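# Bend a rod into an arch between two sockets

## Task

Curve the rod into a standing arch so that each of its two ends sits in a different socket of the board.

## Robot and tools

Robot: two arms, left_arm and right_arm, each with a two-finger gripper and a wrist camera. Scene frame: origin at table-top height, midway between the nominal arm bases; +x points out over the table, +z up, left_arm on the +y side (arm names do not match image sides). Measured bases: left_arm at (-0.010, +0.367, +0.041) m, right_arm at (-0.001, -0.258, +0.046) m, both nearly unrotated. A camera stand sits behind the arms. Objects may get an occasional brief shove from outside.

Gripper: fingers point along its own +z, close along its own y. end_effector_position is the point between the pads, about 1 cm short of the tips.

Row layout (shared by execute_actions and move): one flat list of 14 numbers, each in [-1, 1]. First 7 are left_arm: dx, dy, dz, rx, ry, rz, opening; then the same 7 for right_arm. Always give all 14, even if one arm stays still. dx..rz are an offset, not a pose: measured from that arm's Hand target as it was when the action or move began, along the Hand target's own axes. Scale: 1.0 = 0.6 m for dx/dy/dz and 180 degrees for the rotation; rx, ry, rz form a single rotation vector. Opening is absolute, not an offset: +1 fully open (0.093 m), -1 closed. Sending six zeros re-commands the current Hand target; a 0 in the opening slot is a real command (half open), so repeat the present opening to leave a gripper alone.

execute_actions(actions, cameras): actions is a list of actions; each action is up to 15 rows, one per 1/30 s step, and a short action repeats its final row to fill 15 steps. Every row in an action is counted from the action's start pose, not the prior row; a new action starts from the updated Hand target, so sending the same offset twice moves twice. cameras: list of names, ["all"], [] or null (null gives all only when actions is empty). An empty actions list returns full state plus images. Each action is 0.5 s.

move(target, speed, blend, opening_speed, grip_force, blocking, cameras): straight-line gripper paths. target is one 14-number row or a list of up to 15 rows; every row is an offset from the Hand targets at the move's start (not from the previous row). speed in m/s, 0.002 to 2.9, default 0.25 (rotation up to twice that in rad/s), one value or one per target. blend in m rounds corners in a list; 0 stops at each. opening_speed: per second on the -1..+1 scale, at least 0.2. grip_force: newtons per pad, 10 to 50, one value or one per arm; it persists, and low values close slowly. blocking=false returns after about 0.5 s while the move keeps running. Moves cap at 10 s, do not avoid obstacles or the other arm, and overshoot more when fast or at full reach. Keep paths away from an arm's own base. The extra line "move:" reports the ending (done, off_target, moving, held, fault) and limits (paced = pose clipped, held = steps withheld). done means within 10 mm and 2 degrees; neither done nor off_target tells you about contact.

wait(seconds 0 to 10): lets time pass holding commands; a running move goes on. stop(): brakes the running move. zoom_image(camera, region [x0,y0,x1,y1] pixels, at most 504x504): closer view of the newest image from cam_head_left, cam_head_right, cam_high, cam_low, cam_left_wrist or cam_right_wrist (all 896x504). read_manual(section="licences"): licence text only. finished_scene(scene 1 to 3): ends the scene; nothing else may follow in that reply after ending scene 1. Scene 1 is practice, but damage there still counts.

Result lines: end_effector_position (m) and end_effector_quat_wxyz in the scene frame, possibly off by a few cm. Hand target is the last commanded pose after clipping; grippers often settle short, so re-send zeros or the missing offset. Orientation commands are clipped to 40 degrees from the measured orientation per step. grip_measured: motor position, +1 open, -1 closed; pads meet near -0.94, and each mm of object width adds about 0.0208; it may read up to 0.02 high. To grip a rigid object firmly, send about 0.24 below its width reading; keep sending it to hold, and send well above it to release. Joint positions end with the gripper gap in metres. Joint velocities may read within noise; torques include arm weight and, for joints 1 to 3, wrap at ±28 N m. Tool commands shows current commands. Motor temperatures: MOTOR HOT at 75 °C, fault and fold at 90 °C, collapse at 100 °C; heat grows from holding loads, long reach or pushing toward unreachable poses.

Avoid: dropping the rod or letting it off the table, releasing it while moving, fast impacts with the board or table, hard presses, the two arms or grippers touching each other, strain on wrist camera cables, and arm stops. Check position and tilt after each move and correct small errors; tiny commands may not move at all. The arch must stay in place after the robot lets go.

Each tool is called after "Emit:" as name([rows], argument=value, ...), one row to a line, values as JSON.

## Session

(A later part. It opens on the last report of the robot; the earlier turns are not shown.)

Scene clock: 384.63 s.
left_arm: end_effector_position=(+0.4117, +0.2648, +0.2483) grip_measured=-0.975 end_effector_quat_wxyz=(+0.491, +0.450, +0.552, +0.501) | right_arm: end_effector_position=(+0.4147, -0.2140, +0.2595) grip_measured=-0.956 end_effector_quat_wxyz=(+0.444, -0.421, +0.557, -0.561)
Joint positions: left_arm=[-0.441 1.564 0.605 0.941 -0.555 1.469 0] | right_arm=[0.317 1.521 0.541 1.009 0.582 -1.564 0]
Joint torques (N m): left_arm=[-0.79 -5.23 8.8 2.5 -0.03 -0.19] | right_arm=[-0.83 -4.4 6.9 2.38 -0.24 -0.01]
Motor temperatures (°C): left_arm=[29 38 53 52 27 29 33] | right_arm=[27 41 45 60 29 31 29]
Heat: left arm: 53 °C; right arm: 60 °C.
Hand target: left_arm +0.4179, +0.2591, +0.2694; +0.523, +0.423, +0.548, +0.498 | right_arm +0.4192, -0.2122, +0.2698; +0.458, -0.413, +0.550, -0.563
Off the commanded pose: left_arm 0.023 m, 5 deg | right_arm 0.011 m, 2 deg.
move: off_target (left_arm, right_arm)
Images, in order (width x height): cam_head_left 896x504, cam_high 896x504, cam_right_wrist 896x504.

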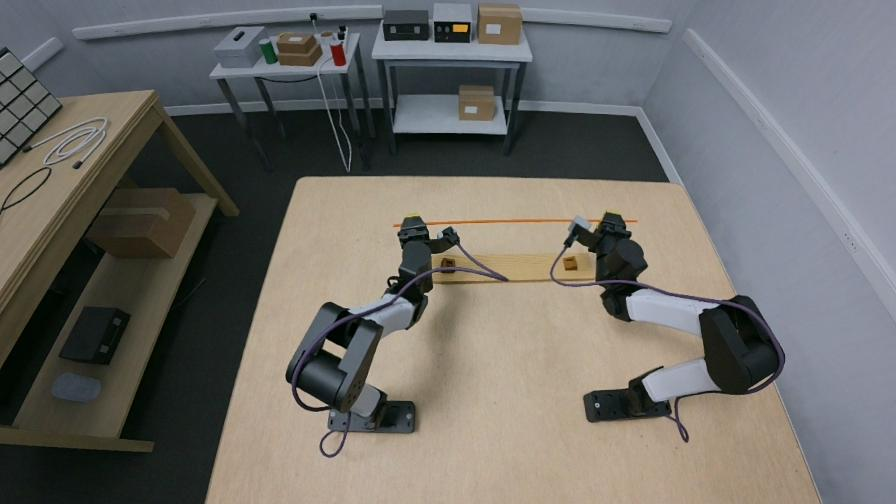

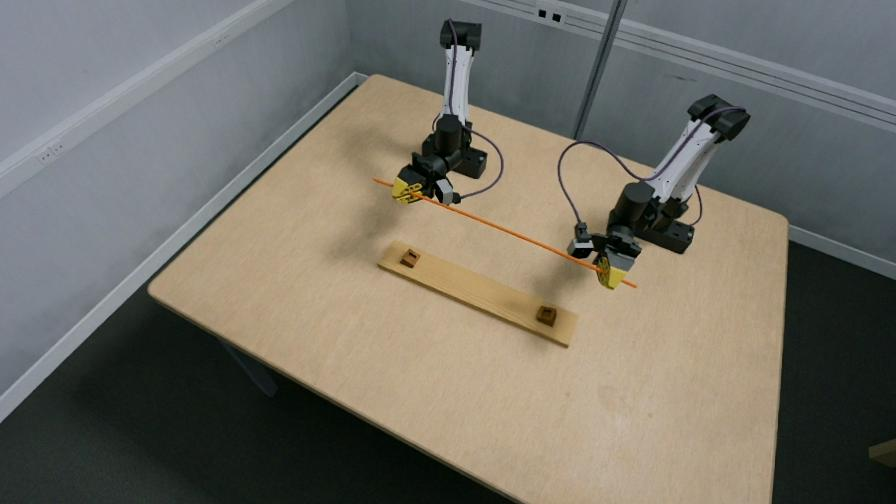

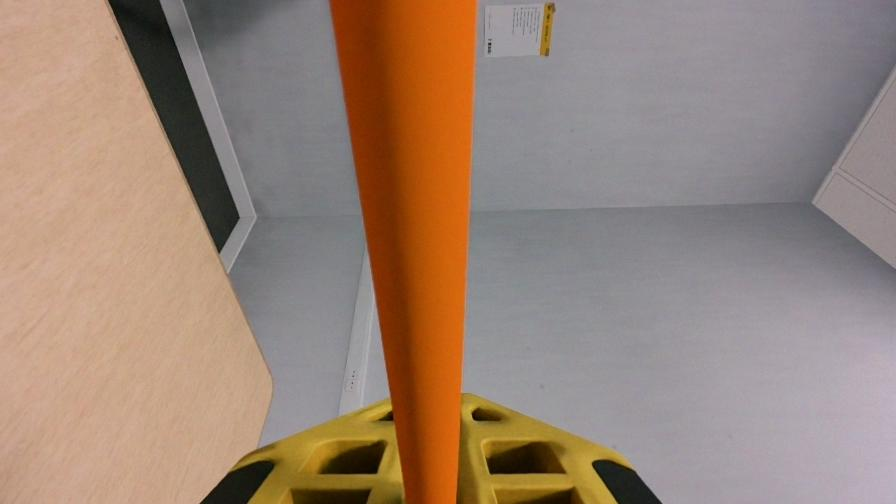

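Emit:
move([
  [0,0,0,0,0,0,-0.4, 0,0,0,0,0,0,-1],
  [0,0,0,0,0.087,0.029,-0.4, 0,0,0,0,0,0,-1],
], speed=0.1, opening_speed=0.8, cameras=["cam_left_wrist","cam_right_wrist","cam_head_left"])

Scene clock: 423.30 s.
left_arm: end_effector_position=(+0.4132, +0.2631, +0.2559) grip_measured=-0.401 end_effector_quat_wxyz=(+0.409, +0.389, +0.596, +0.571) | right_arm: end_effector_position=(+0.4147, -0.2140, +0.2595) grip_measured=-0.969 end_effector_quat_wxyz=(+0.444, -0.421, +0.557, -0.561)
Joint positions: left_arm=[-0.552 1.656 0.743 0.892 -0.926 1.51 0.026] | right_arm=[0.317 1.521 0.541 1.009 0.582 -1.564 0]
Joint torques (N m): left_arm=[-0.72 -5.75 8.72 2.1 -0.13 0.13] | right_arm=[-0.84 -4.4 6.93 2.38 -0.24 -0.01]
Motor temperatures (°C): left_arm=[29 38 53 52 27 29 33] | right_arm=[27 40 47 64 29 31 30]
Heat: left arm: 53 °C; right arm: 64 °C.
Hand target: left_arm +0.4179, +0.2592, +0.2695; +0.420, +0.375, +0.594, +0.574 | right_arm +0.4192, -0.2122, +0.2698; +0.458, -0.413, +0.550, -0.563
Off the commanded pose: left_arm 0.015 m, 2 deg | right_arm 0.011 m, 2 deg.
move: off_target (left_arm, right_arm)
Images, in order (width x height): cam_head_left 896x504, cam_left_wrist 896x504, cam_right_wrist 896x504.

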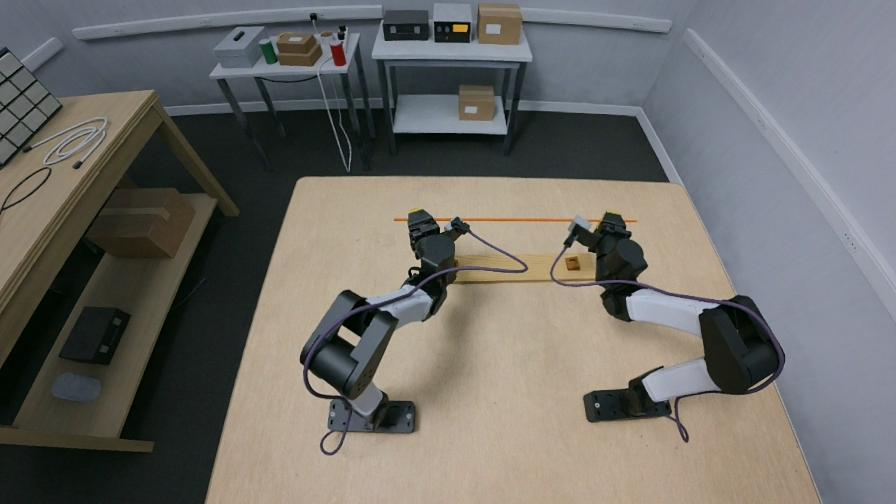

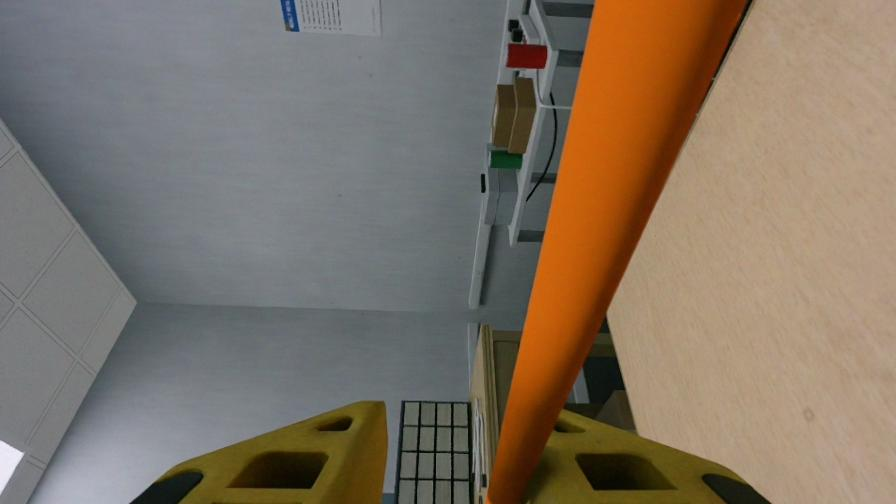

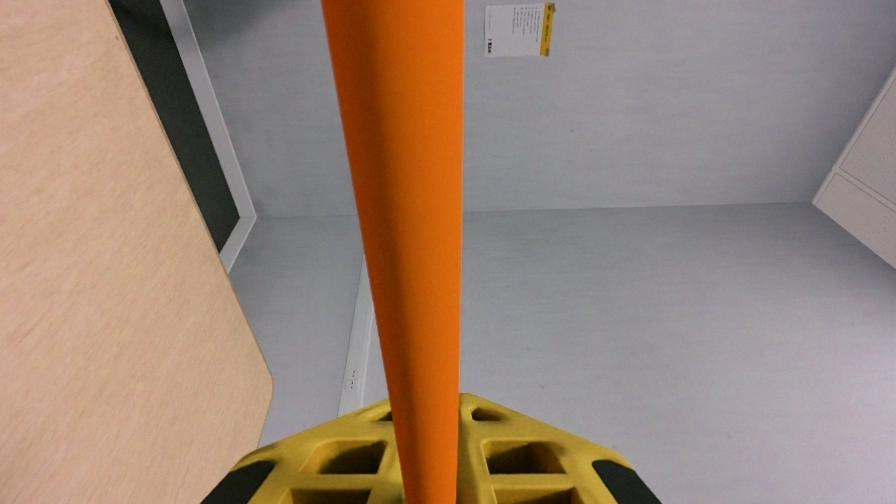

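Emit:
move(target=[0,-0.016,0,0,0,0,-0.4, 0,0,0,0,0,0,-1], speed=0.05, cameras=["cam_left_wrist"])

Scene clock: 429.43 s.
left_arm: end_effector_position=(+0.4156, +0.2618, +0.2482) grip_measured=-0.401 end_effector_quat_wxyz=(+0.405, +0.391, +0.597, +0.572) | right_arm: end_effector_position=(+0.4147, -0.2140, +0.2595) grip_measured=-0.969 end_effector_quat_wxyz=(+0.444, -0.421, +0.557, -0.561)
Joint positions: left_arm=[-0.552 1.685 0.743 0.914 -0.928 1.51 0.026] | right_arm=[0.317 1.521 0.541 1.009 0.582 -1.564 0]
Joint torques (N m): left_arm=[-0.79 -5.89 7.39 2.31 -0.13 0.14] | right_arm=[-0.83 -4.41 6.89 2.38 -0.23 -0.01]
Motor temperatures (°C): left_arm=[29 38 53 52 27 29 32] | right_arm=[27 40 47 64 29 31 30]
Heat: left arm: 53 °C; right arm: 64 °C.
Hand target: left_arm +0.4183, +0.2586, +0.2599; +0.420, +0.375, +0.594, +0.574 | right_arm +0.4192, -0.2122, +0.2698; +0.458, -0.413, +0.550, -0.563
Off the commanded pose: left_arm 0.012 m, 3 deg | right_arm 0.011 m, 2 deg.
move: off_target (left_arm, right_arm)
Images, in order (width x height): cam_left_wrist 896x504.

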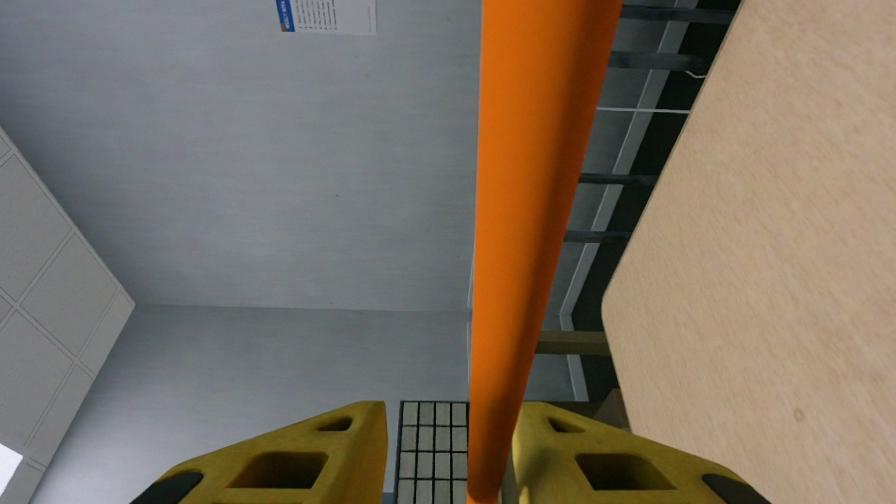

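Emit:
move(target=[0,-0.0095,0,0,0,0,-0.4, 0,0,0,0,0,0,-1], speed=0.05)

Emit:
move(target=[0,0,0,0,0,0,-1, 0,0,0,0,0,0,-1], speed=0.05, opening_speed=0.6, cameras=["cam_left_wrist","cam_high","cam_low"])

Scene clock: 434.57 s.
left_arm: end_effector_position=(+0.4170, +0.2610, +0.2457) grip_measured=-0.401 end_effector_quat_wxyz=(+0.408, +0.388, +0.597, +0.572) | right_arm: end_effector_position=(+0.4147, -0.2140, +0.2595) grip_measured=-0.969 end_effector_quat_wxyz=(+0.444, -0.421, +0.557, -0.561)
Joint positions: left_arm=[-0.552 1.703 0.743 0.94 -0.929 1.51 0.026] | right_arm=[0.317 1.521 0.541 1.009 0.582 -1.564 0]
Joint torques (N m): left_arm=[-0.84 -6 6.69 2.29 -0.13 0.13] | right_arm=[-0.81 -4.4 6.91 2.38 -0.24 -0.01]
Motor temperatures (°C): left_arm=[29 38 52 52 27 29 32] | right_arm=[27 39 47 64 29 31 30]
Heat: left arm: 52 °C; right arm: 64 °C.
Hand target: left_arm +0.4185, +0.2583, +0.2542; +0.420, +0.375, +0.594, +0.574 | right_arm +0.4192, -0.2122, +0.2698; +0.458, -0.413, +0.550, -0.563
Off the commanded pose: left_arm 0.009 m, 2 deg | right_arm 0.011 m, 2 deg.
move: off_target (right_arm)

Scene clock: 436.13 s.
left_arm: end_effector_position=(+0.4170, +0.2611, +0.2461) grip_measured=-0.968 end_effector_quat_wxyz=(+0.409, +0.387, +0.597, +0.572) | right_arm: end_effector_position=(+0.4147, -0.2140, +0.2595) grip_measured=-0.969 end_effector_quat_wxyz=(+0.444, -0.421, +0.557, -0.561)
Joint positions: left_arm=[-0.552 1.703 0.743 0.942 -0.929 1.51 0] | right_arm=[0.317 1.521 0.541 1.009 0.582 -1.564 0]
Joint torques (N m): left_arm=[-0.84 -5.96 6.71 2.3 -0.12 0.14] | right_arm=[-0.83 -4.41 6.91 2.39 -0.23 -0.01]
Motor temperatures (°C): left_arm=[29 38 52 52 27 29 32] | right_arm=[27 39 47 64 29 31 30]
Heat: left arm: 52 °C; right arm: 64 °C.
Hand target: left_arm +0.4185, +0.2583, +0.2543; +0.420, +0.375, +0.594, +0.574 | right_arm +0.4192, -0.2122, +0.2698; +0.458, -0.413, +0.550, -0.563
Off the commanded pose: left_arm 0.009 m, 2 deg | right_arm 0.011 m, 2 deg.
move: off_target (right_arm)
Images, in order (width x height): cam_high 896x504, cam_low 896x504, cam_left_wrist 896x504.

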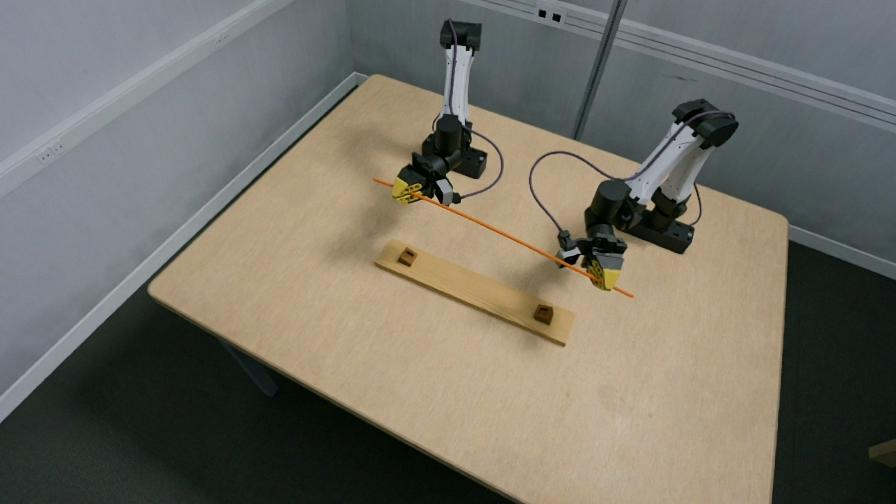

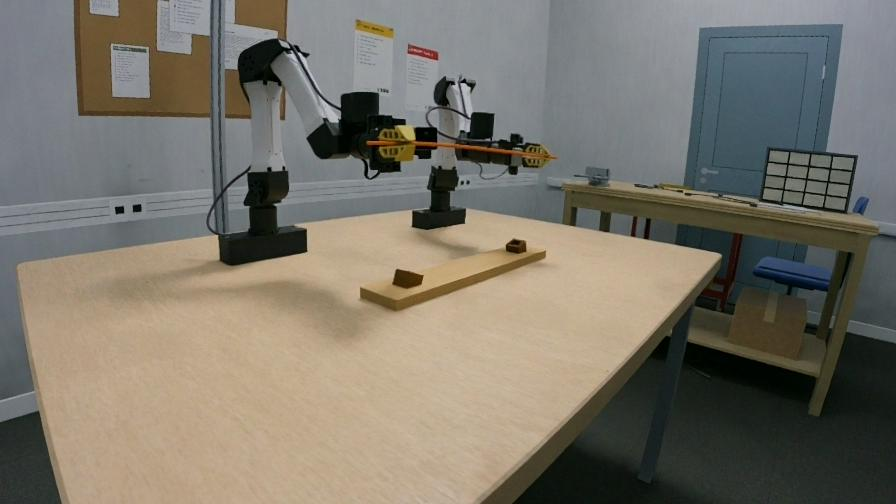

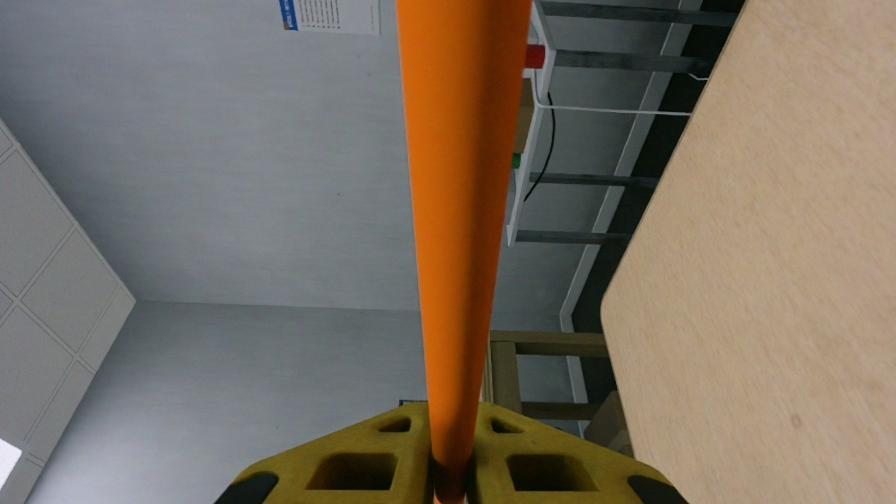

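Emit:
move([
  [-0.0186,-0.0012,-0.0073,0.0304,0.0031,-0.0775,-1, 0.0065,-0.0002,0.0016,-0.0199,0.0051,0.0807,-1],
  [-0.0526,-0.0034,-0.0208,0.0628,0.0063,-0.1601,-1, 0,0,0,-0.0412,0.0106,0.1668,-1],
], speed=0.09, blend=[0.01,0], cameras=["cam_low","cam_high"])

Scene clock: 469.70 s.
left_arm: end_effector_position=(+0.4130, +0.2328, +0.2224) grip_measured=-0.975 end_effector_quat_wxyz=(+0.460, +0.285, +0.729, +0.420) | right_arm: end_effector_position=(+0.4122, -0.2175, +0.2381) grip_measured=-0.969 end_effector_quat_wxyz=(+0.504, -0.309, +0.693, -0.413)
Joint positions: left_arm=[-0.618 1.671 0.899 0.376 -0.949 0.786 0] | right_arm=[0.311 1.446 0.595 0.671 0.582 -1.006 0]
Joint torques (N m): left_arm=[-0.83 -9.47 9.35 2.14 -0.1 -0.3] | right_arm=[-0.68 -6.78 8.76 2.41 -0.3 0.43]
Motor temperatures (°C): left_arm=[29 39 50 51 27 29 33] | right_arm=[27 39 48 64 29 31 31]
Heat: left arm: 51 °C; right arm: 64 °C.
Hand target: left_arm +0.4185, +0.2243, +0.2541; +0.505, +0.249, +0.726, +0.395 | right_arm +0.4192, -0.2122, +0.2697; +0.552, -0.276, +0.681, -0.395
Off the commanded pose: left_arm 0.033 m, 7 deg | right_arm 0.033 m, 7 deg.
move: off_target (left_arm, right_arm)
Images, in order (width x height): cam_high 896x504, cam_low 896x504.

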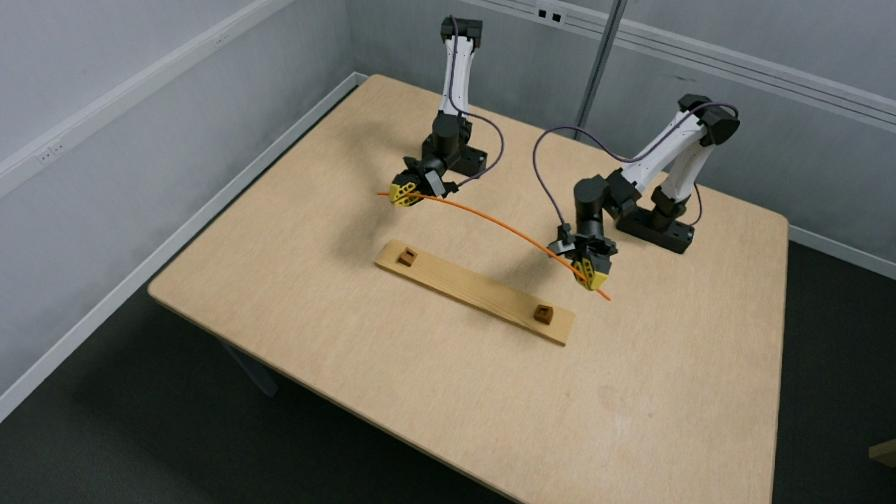

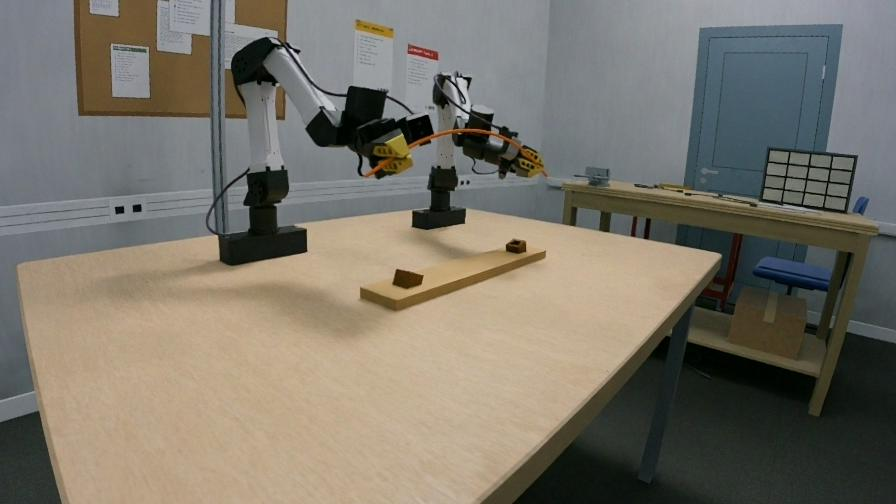

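Emit:
move(target=[-0.1022,-0.0937,-0.0413,0.0852,-0.0070,-0.2093,-1, -0.0573,0.0773,-0.0138,-0.0658,-0.0032,0.2273,-1], speed=0.08, cameras=["cam_low","cam_high"])

Scene clock: 500.20 s.
left_arm: end_effector_position=(+0.4111, +0.1636, +0.2254) grip_measured=-0.976 end_effector_quat_wxyz=(+0.545, +0.090, +0.815, +0.173) | right_arm: end_effector_position=(+0.4111, -0.1824, +0.2264) grip_measured=-0.969 end_effector_quat_wxyz=(+0.590, -0.086, +0.786, -0.165)
Joint positions: left_arm=[-0.719 1.712 1.093 0.073 -0.84 -0.007 0] | right_arm=[0.375 1.439 0.651 0.494 0.532 -0.229 0]
Joint torques (N m): left_arm=[-1.89 -6.84 10.18 2.38 0.24 -0.38] | right_arm=[1.46 -4.49 9.21 2.59 -0.66 0.51]
Motor temperatures (°C): left_arm=[29 45 51 51 27 29 33] | right_arm=[27 41 48 65 30 31 31]
Heat: left arm: 51 °C; right arm: 65 °C.
Hand target: left_arm +0.4199, +0.1380, +0.2451; +0.576, +0.070, +0.807, +0.110 | right_arm +0.4222, -0.1575, +0.2496; +0.627, -0.077, +0.768, -0.106
Off the commanded pose: left_arm 0.033 m, 8 deg | right_arm 0.036 m, 8 deg.
move: off_target (left_arm, right_arm)
Images, in order (width x height): cam_high 896x504, cam_low 896x504.

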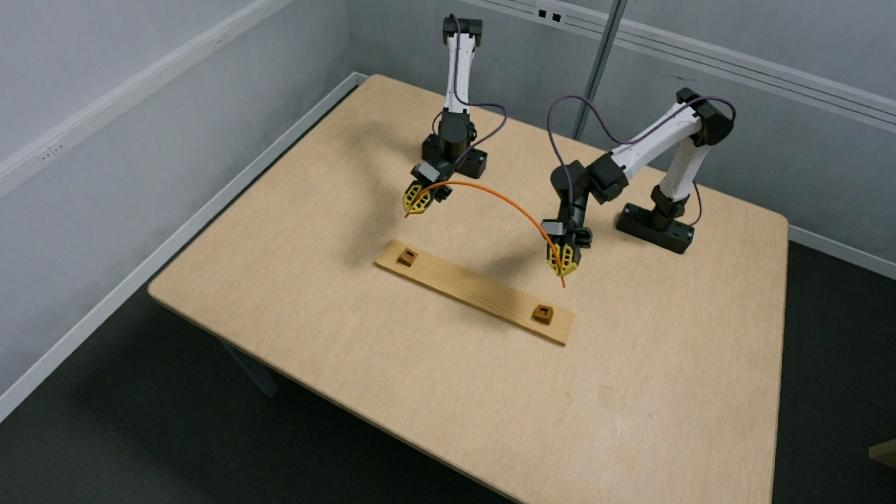

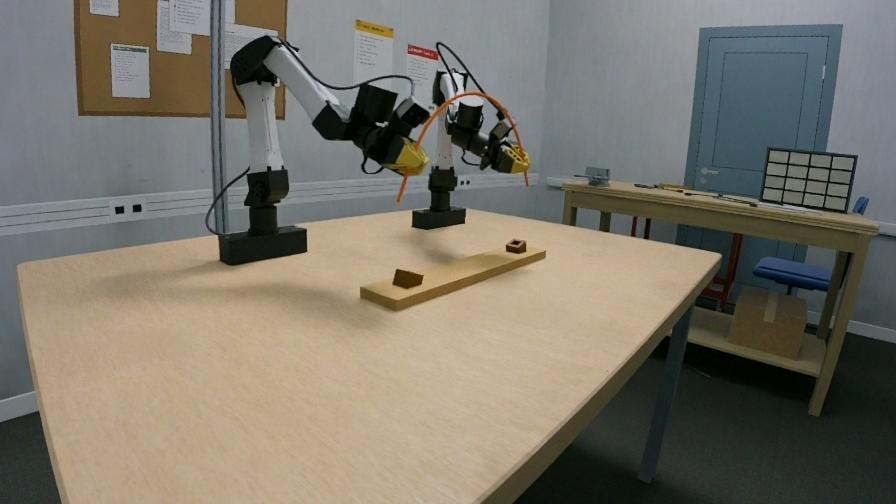

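Emit:
zoom_image(camera="cam_high", region=[360, 170, 600, 350])

Emit:
zoom_image(camera="cam_low", region=[340, 130, 560, 320])

Scaled by 2.100 from the camera's 896x504 image, which has a finer 1280x720 frame.

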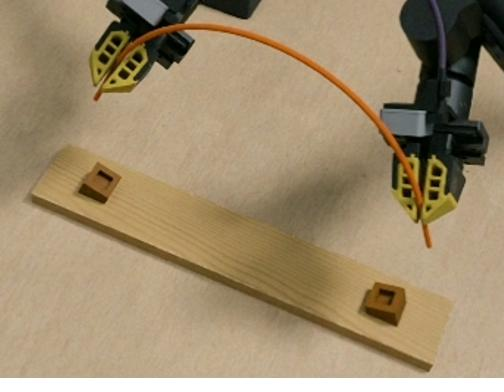

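Scaled by 2.291 from the camera's 896x504 image, which has a finer 1280x720 frame.

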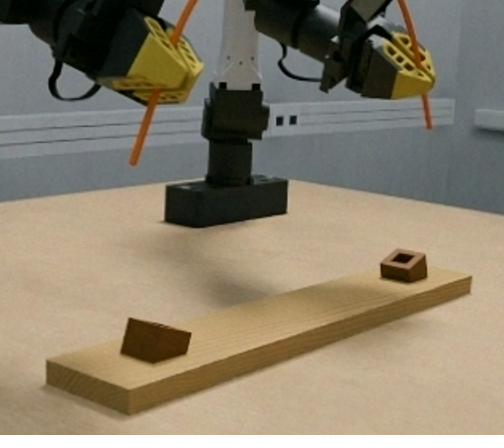

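Emit:
move(target=[0.1247,-0.0807,0.049,0,0,0,-1, 0.1325,0.068,0.0365,0,0,0,-1], speed=0.08, cameras=["cam_low","cam_high"])

Emit:
zoom_image(camera="cam_high", region=[360, 170, 600, 350])

Emit:
zoom_image(camera="cam_low", region=[340, 130, 560, 320])

Scene clock: 538.27 s.
left_arm: end_effector_position=(+0.4247, +0.1429, +0.1506) grip_measured=-0.976 end_effector_quat_wxyz=(+0.553, +0.062, +0.813, +0.172) | right_arm: end_effector_position=(+0.4258, -0.1712, +0.1491) grip_measured=-0.969 end_effector_quat_wxyz=(+0.595, -0.061, +0.785, -0.163)
Joint positions: left_arm=[-0.746 1.955 1.058 0.344 -0.896 -0.071 0] | right_arm=[0.404 1.785 0.583 0.912 0.586 -0.181 0]
Joint torques (N m): left_arm=[-3.54 -8.1 5.78 2.57 0.35 -0.11] | right_arm=[3.04 -5.64 4.53 2.85 -0.71 0.21]
Motor temperatures (°C): left_arm=[30 43 57 49 27 30 33] | right_arm=[28 40 50 69 30 31 31]
Heat: left arm: 57 °C; right arm: 69 °C.
Hand target: left_arm +0.4238, +0.1120, +0.1548; +0.576, +0.071, +0.807, +0.110 | right_arm +0.4283, -0.1395, +0.1596; +0.627, -0.077, +0.768, -0.106
Off the commanded pose: left_arm 0.031 m, 8 deg | right_arm 0.034 m, 8 deg.
move: off_target (left_arm, right_arm)
Images, in order (width x height): cam_high 896x504, cam_low 896x504.

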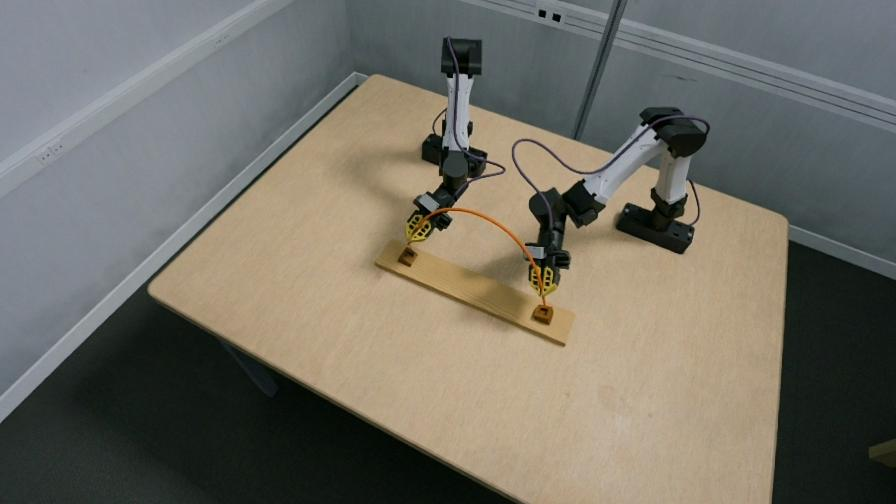

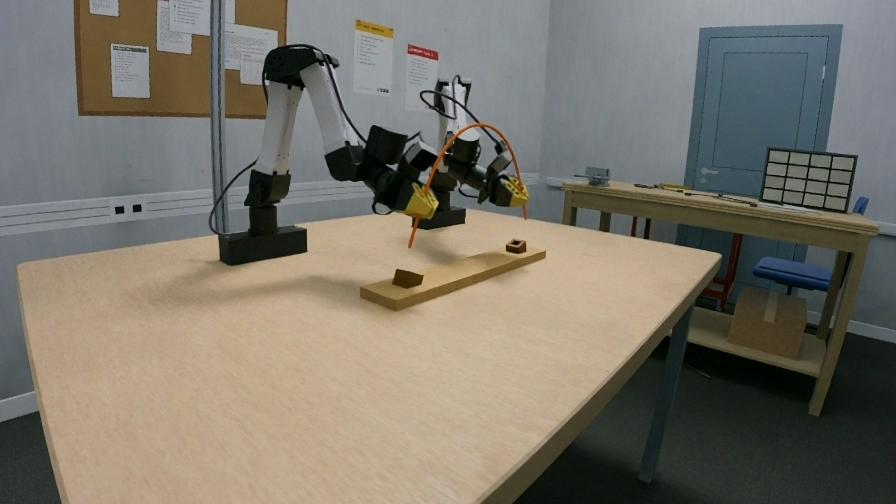

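Scaled by 2.100 from the camera's 896x504 image, which has a finer 1280x720 frame.

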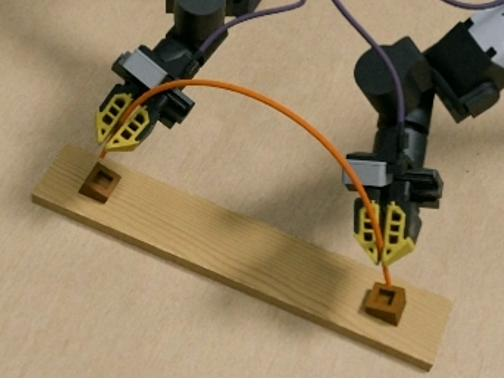

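Scaled by 2.291 from the camera's 896x504 image, which has a finer 1280x720 frame.

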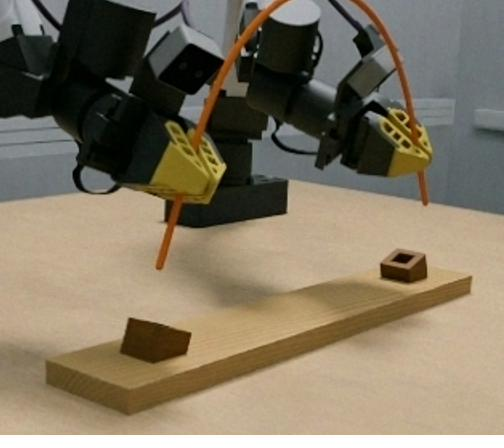

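Emit:
execute_actions(actions=[], cameras=["cam_left_wrist","cam_right_wrist","cam_head_left","cam_head_right"])

Scene clock: 579.57 s.
left_arm: end_effector_position=(+0.4247, +0.1429, +0.1507) grip_measured=-0.976 end_effector_quat_wxyz=(+0.554, +0.062, +0.812, +0.172) | right_arm: end_effector_position=(+0.4259, -0.1712, +0.1493) grip_measured=-0.969 end_effector_quat_wxyz=(+0.595, -0.061, +0.785, -0.163)
Joint positions: left_arm=[-0.746 1.955 1.058 0.345 -0.896 -0.071 0] | right_arm=[0.404 1.785 0.583 0.912 0.586 -0.181 0]
Joint velocities: within noise
Joint torques (N m): left_arm=[-3.52 -8.09 5.79 2.58 0.35 -0.11] | right_arm=[3.02 -5.68 4.55 2.87 -0.7 0.2]
Motor temperatures (°C): left_arm=[30 43 52 50 28 29 33] | right_arm=[28 41 46 68 30 31 32]
Heat: left arm: 52 °C; right arm: 68 °C.
Hand target: left_arm +0.4239, +0.1120, +0.1548; +0.576, +0.071, +0.807, +0.110 | right_arm +0.4283, -0.1395, +0.1596; +0.627, -0.077, +0.768, -0.106
Tool commands: left_gripper/opening=-1.0 right_gripper/opening=-1.0
Off the commanded pose: left_arm 0.031 m, 8 deg | right_arm 0.033 m, 8 deg.
Images, in order (width x height): cam_head_left 896x504, cam_head_right 896x504, cam_left_wrist 896x504, cam_right_wrist 896x504.

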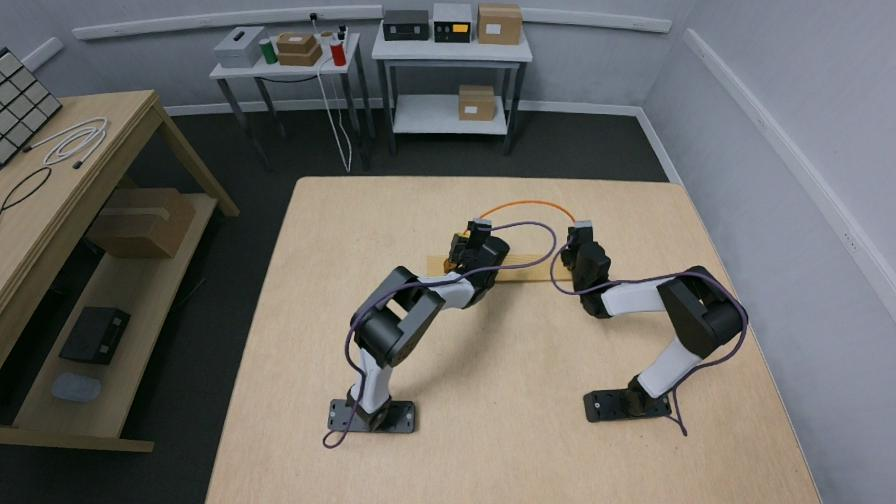

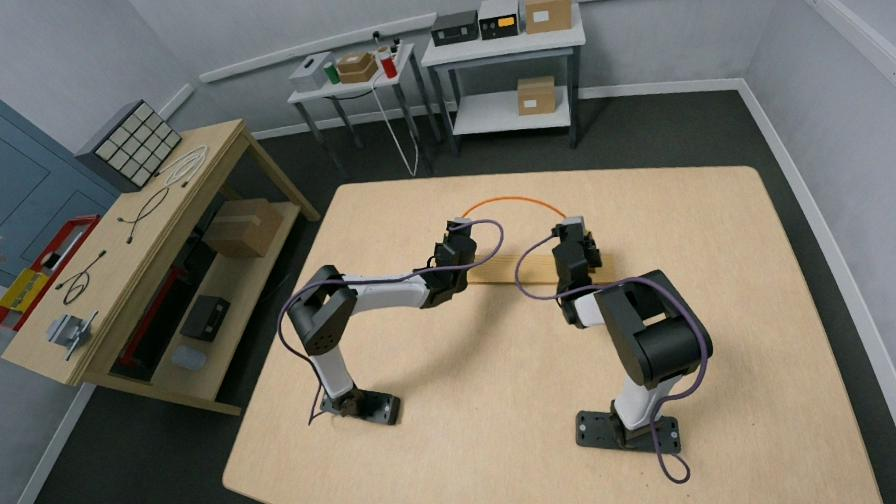

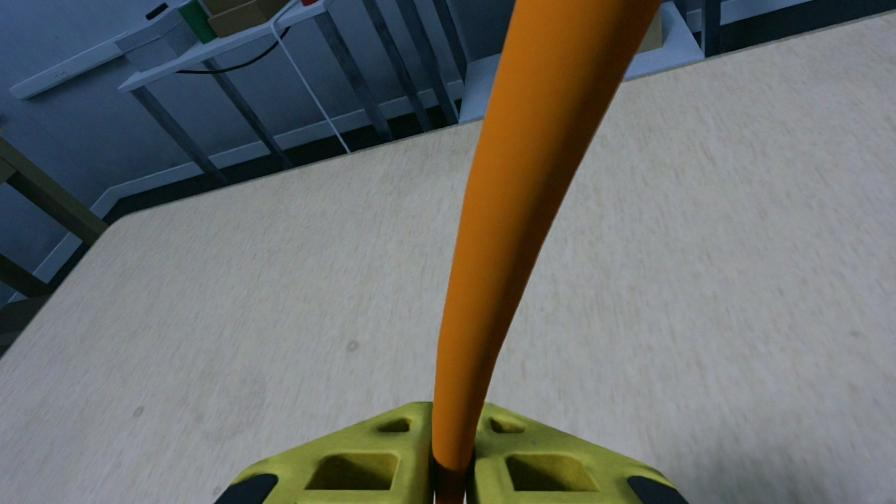

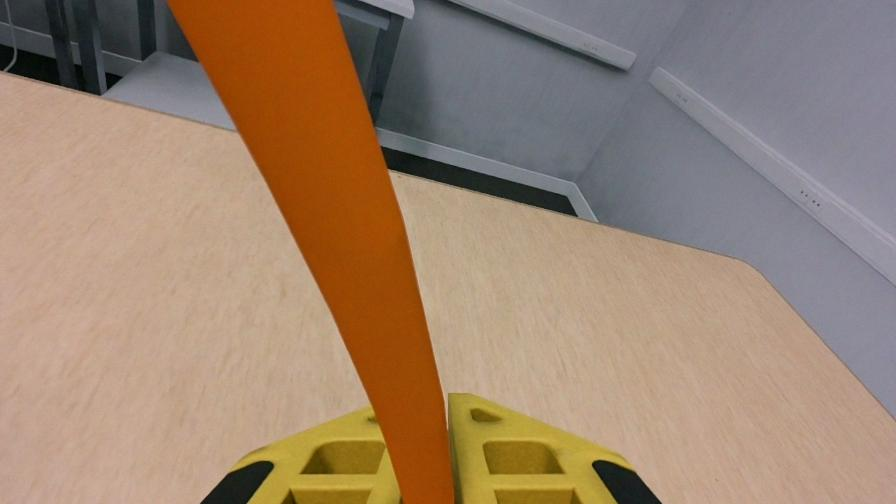

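Emit:
move(target=[0.0675,-0.0168,0.002,0,0,0,-1, 0.0395,0.0108,0.008,0,0,0,-1], speed=0.05, cameras=["cam_low","cam_high"])

Emit:
zoom_image(camera="cam_high", region=[380, 220, 580, 340])

Emit:
zoom_image(camera="cam_low", region=[350, 180, 550, 320])

Scene clock: 590.37 s.
left_arm: end_effector_position=(+0.4128, +0.1424, +0.1109) grip_measured=-0.976 end_effector_quat_wxyz=(+0.555, +0.061, +0.812, +0.171) | right_arm: end_effector_position=(+0.4262, -0.1713, +0.1250) grip_measured=-0.969 end_effector_quat_wxyz=(+0.596, -0.060, +0.784, -0.163)
Joint positions: left_arm=[-0.768 2.037 0.977 0.497 -0.916 -0.09 0] | right_arm=[0.404 1.897 0.564 1.046 0.587 -0.181 0]
Joint torques (N m): left_arm=[-3.45 -8.17 5.34 2.56 0.34 -0.07] | right_arm=[3.02 -5.89 4 2.84 -0.72 0.2]
Motor temperatures (°C): left_arm=[30 43 51 51 28 29 33] | right_arm=[29 41 45 68 30 31 32]
Heat: left arm: 51 °C; right arm: 68 °C.
Hand target: left_arm +0.4119, +0.1121, +0.1150; +0.576, +0.071, +0.807, +0.110 | right_arm +0.4283, -0.1396, +0.1346; +0.627, -0.077, +0.768, -0.106
Off the commanded pose: left_arm 0.031 m, 8 deg | right_arm 0.033 m, 8 deg.
move: off_target (left_arm, right_arm)
Images, in order (width x height): cam_high 896x504, cam_low 896x504.

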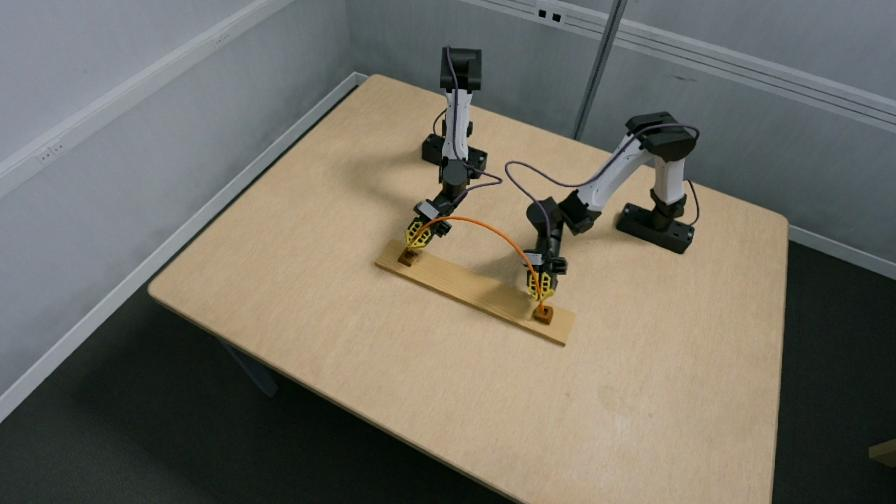

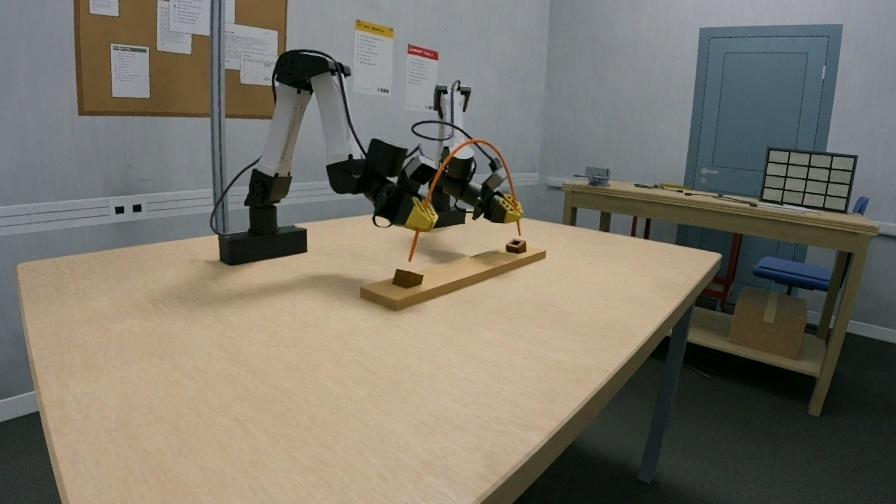

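Scaled by 2.520 from the camera's 896x504 image, which has a finer 1280x720 frame.

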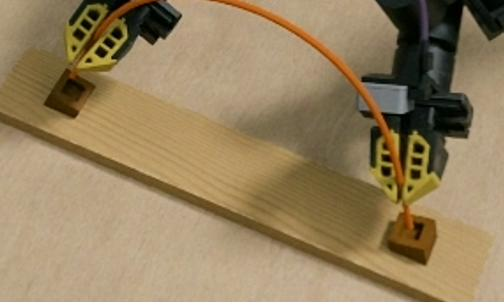

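Scaled by 2.520 from the camera's 896x504 image, which has a finer 1280x720 frame.

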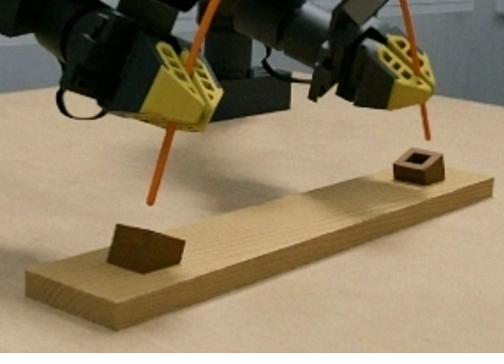

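Emit:
zoom_image(camera="cam_high", region=[520, 280, 570, 330])

Emit:
zoom_image(camera="cam_high", region=[385, 230, 435, 280])

Emit:
zoom_image(camera="cam_low", region=[490, 215, 550, 265])

Emit:
zoom_image(camera="cam_low", region=[380, 240, 440, 300])

Scaled by 10.080 from the camera's 896x504 image, which has a finer 1280x720 frame.

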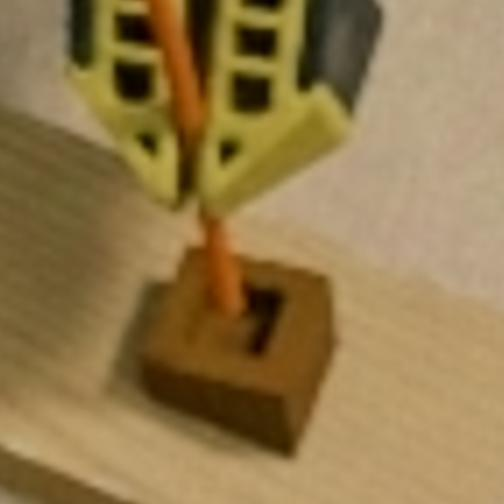

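Scaled by 10.080 from the camera's 896x504 image, which has a finer 1280x720 frame.

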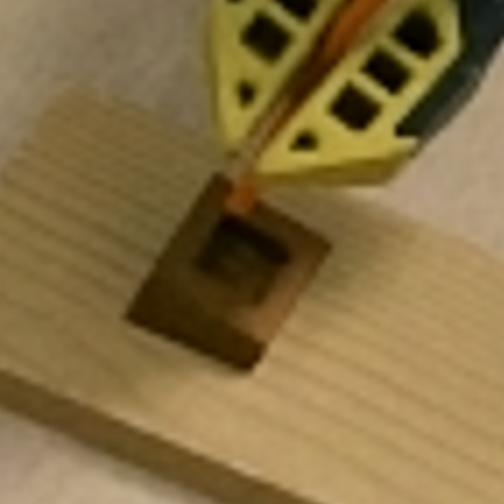

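Scaled by 8.400 from the camera's 896x504 image, which has a finer 1280x720 frame.

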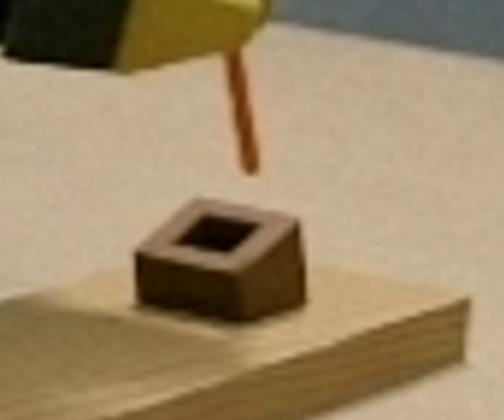

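Scaled by 8.400 from the camera's 896x504 image, which has a finer 1280x720 frame.

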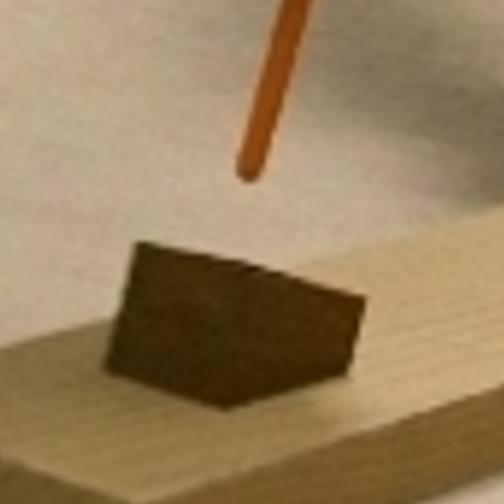

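Emit:
move(target=[0.029,-0.0017,-0.0218,0,0,0,-1, 0.0189,0.0052,0.0038,0,0,0,-1], speed=0.04, cameras=["cam_low","cam_high"])

Emit:
zoom_image(camera="cam_high", region=[520, 280, 570, 330])

Emit:
zoom_image(camera="cam_high", region=[385, 230, 435, 280])

Emit:
zoom_image(camera="cam_low", region=[490, 215, 550, 265])

Emit:
zoom_image(camera="cam_low", region=[380, 240, 440, 300])

Scene clock: 610.80 s.
left_arm: end_effector_position=(+0.3944, +0.1439, +0.0982) grip_measured=-0.976 end_effector_quat_wxyz=(+0.554, +0.064, +0.812, +0.174) | right_arm: end_effector_position=(+0.4278, -0.1706, +0.1151) grip_measured=-0.969 end_effector_quat_wxyz=(+0.600, -0.058, +0.782, -0.162)
Joint positions: left_arm=[-0.801 2.037 0.908 0.541 -0.944 -0.113 0] | right_arm=[0.404 1.956 0.564 1.113 0.587 -0.181 0]
Joint torques (N m): left_arm=[-3.34 -8.05 5.14 2.53 0.32 -0.09] | right_arm=[3 -6.05 3.44 2.85 -0.72 0.2]
Motor temperatures (°C): left_arm=[30 45 49 50 28 29 33] | right_arm=[29 41 45 69 30 31 32]
Heat: left arm: 50 °C; right arm: 69 °C.
Hand target: left_arm +0.3940, +0.1141, +0.1029; +0.576, +0.070, +0.807, +0.110 | right_arm +0.4283, -0.1395, +0.1226; +0.627, -0.077, +0.768, -0.106
Off the commanded pose: left_arm 0.030 m, 8 deg | right_arm 0.032 m, 8 deg.
move: off_target (left_arm, right_arm)
Images, in order (width x height): cam_high 896x504, cam_low 896x504.

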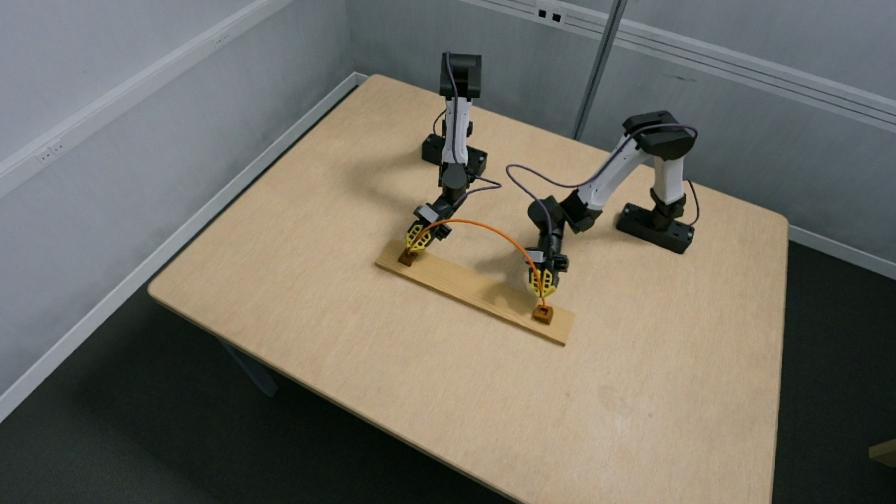

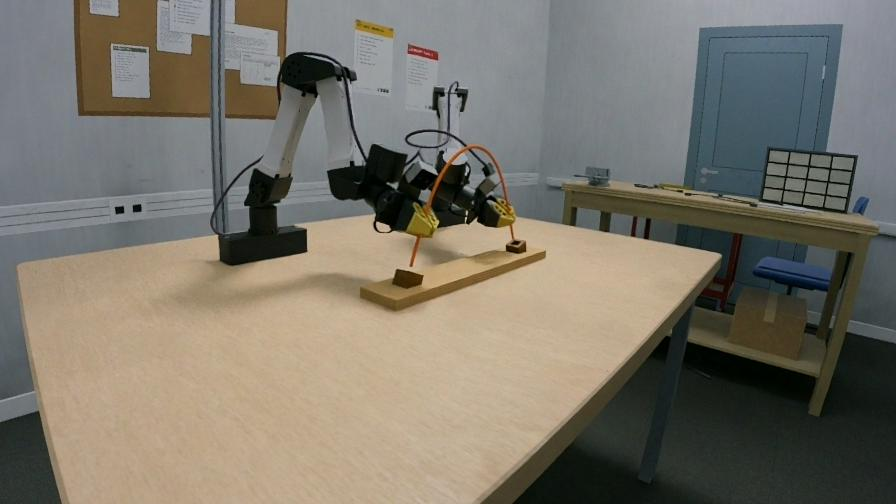

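Scaled by 10.080 from the camera's 896x504 image, which has a finer 1280x720 frame.

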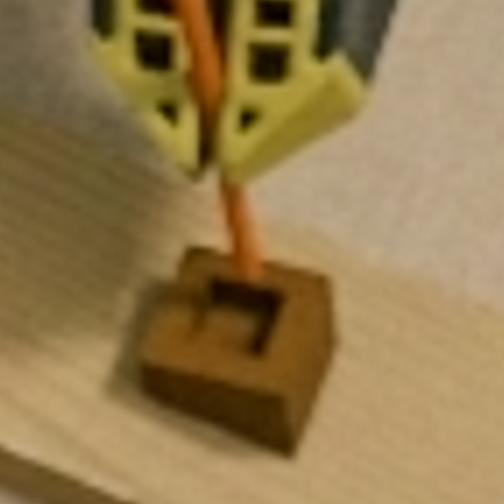

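Scaled by 10.080 from the camera's 896x504 image, which has a finer 1280x720 frame.

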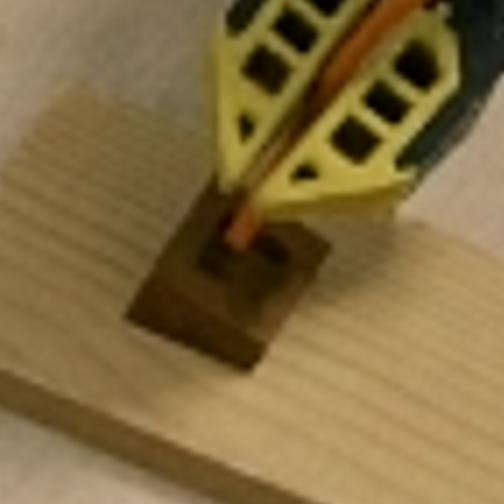

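Scaled by 8.400 from the camera's 896x504 image, which has a finer 1280x720 frame.

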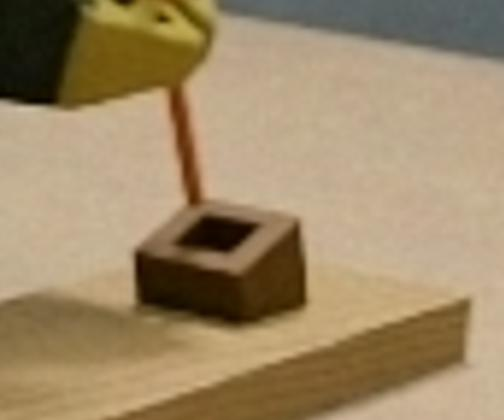

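Scaled by 8.400 from the camera's 896x504 image, which has a finer 1280x720 frame.

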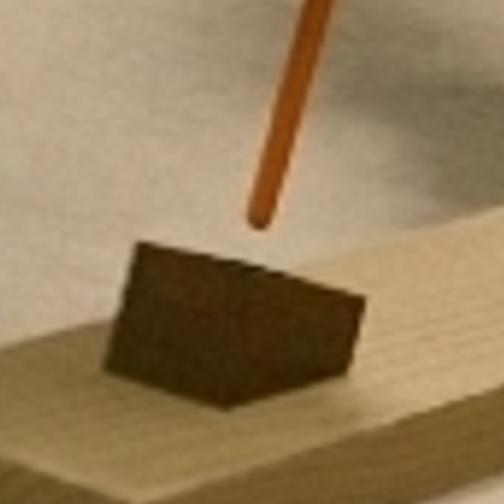

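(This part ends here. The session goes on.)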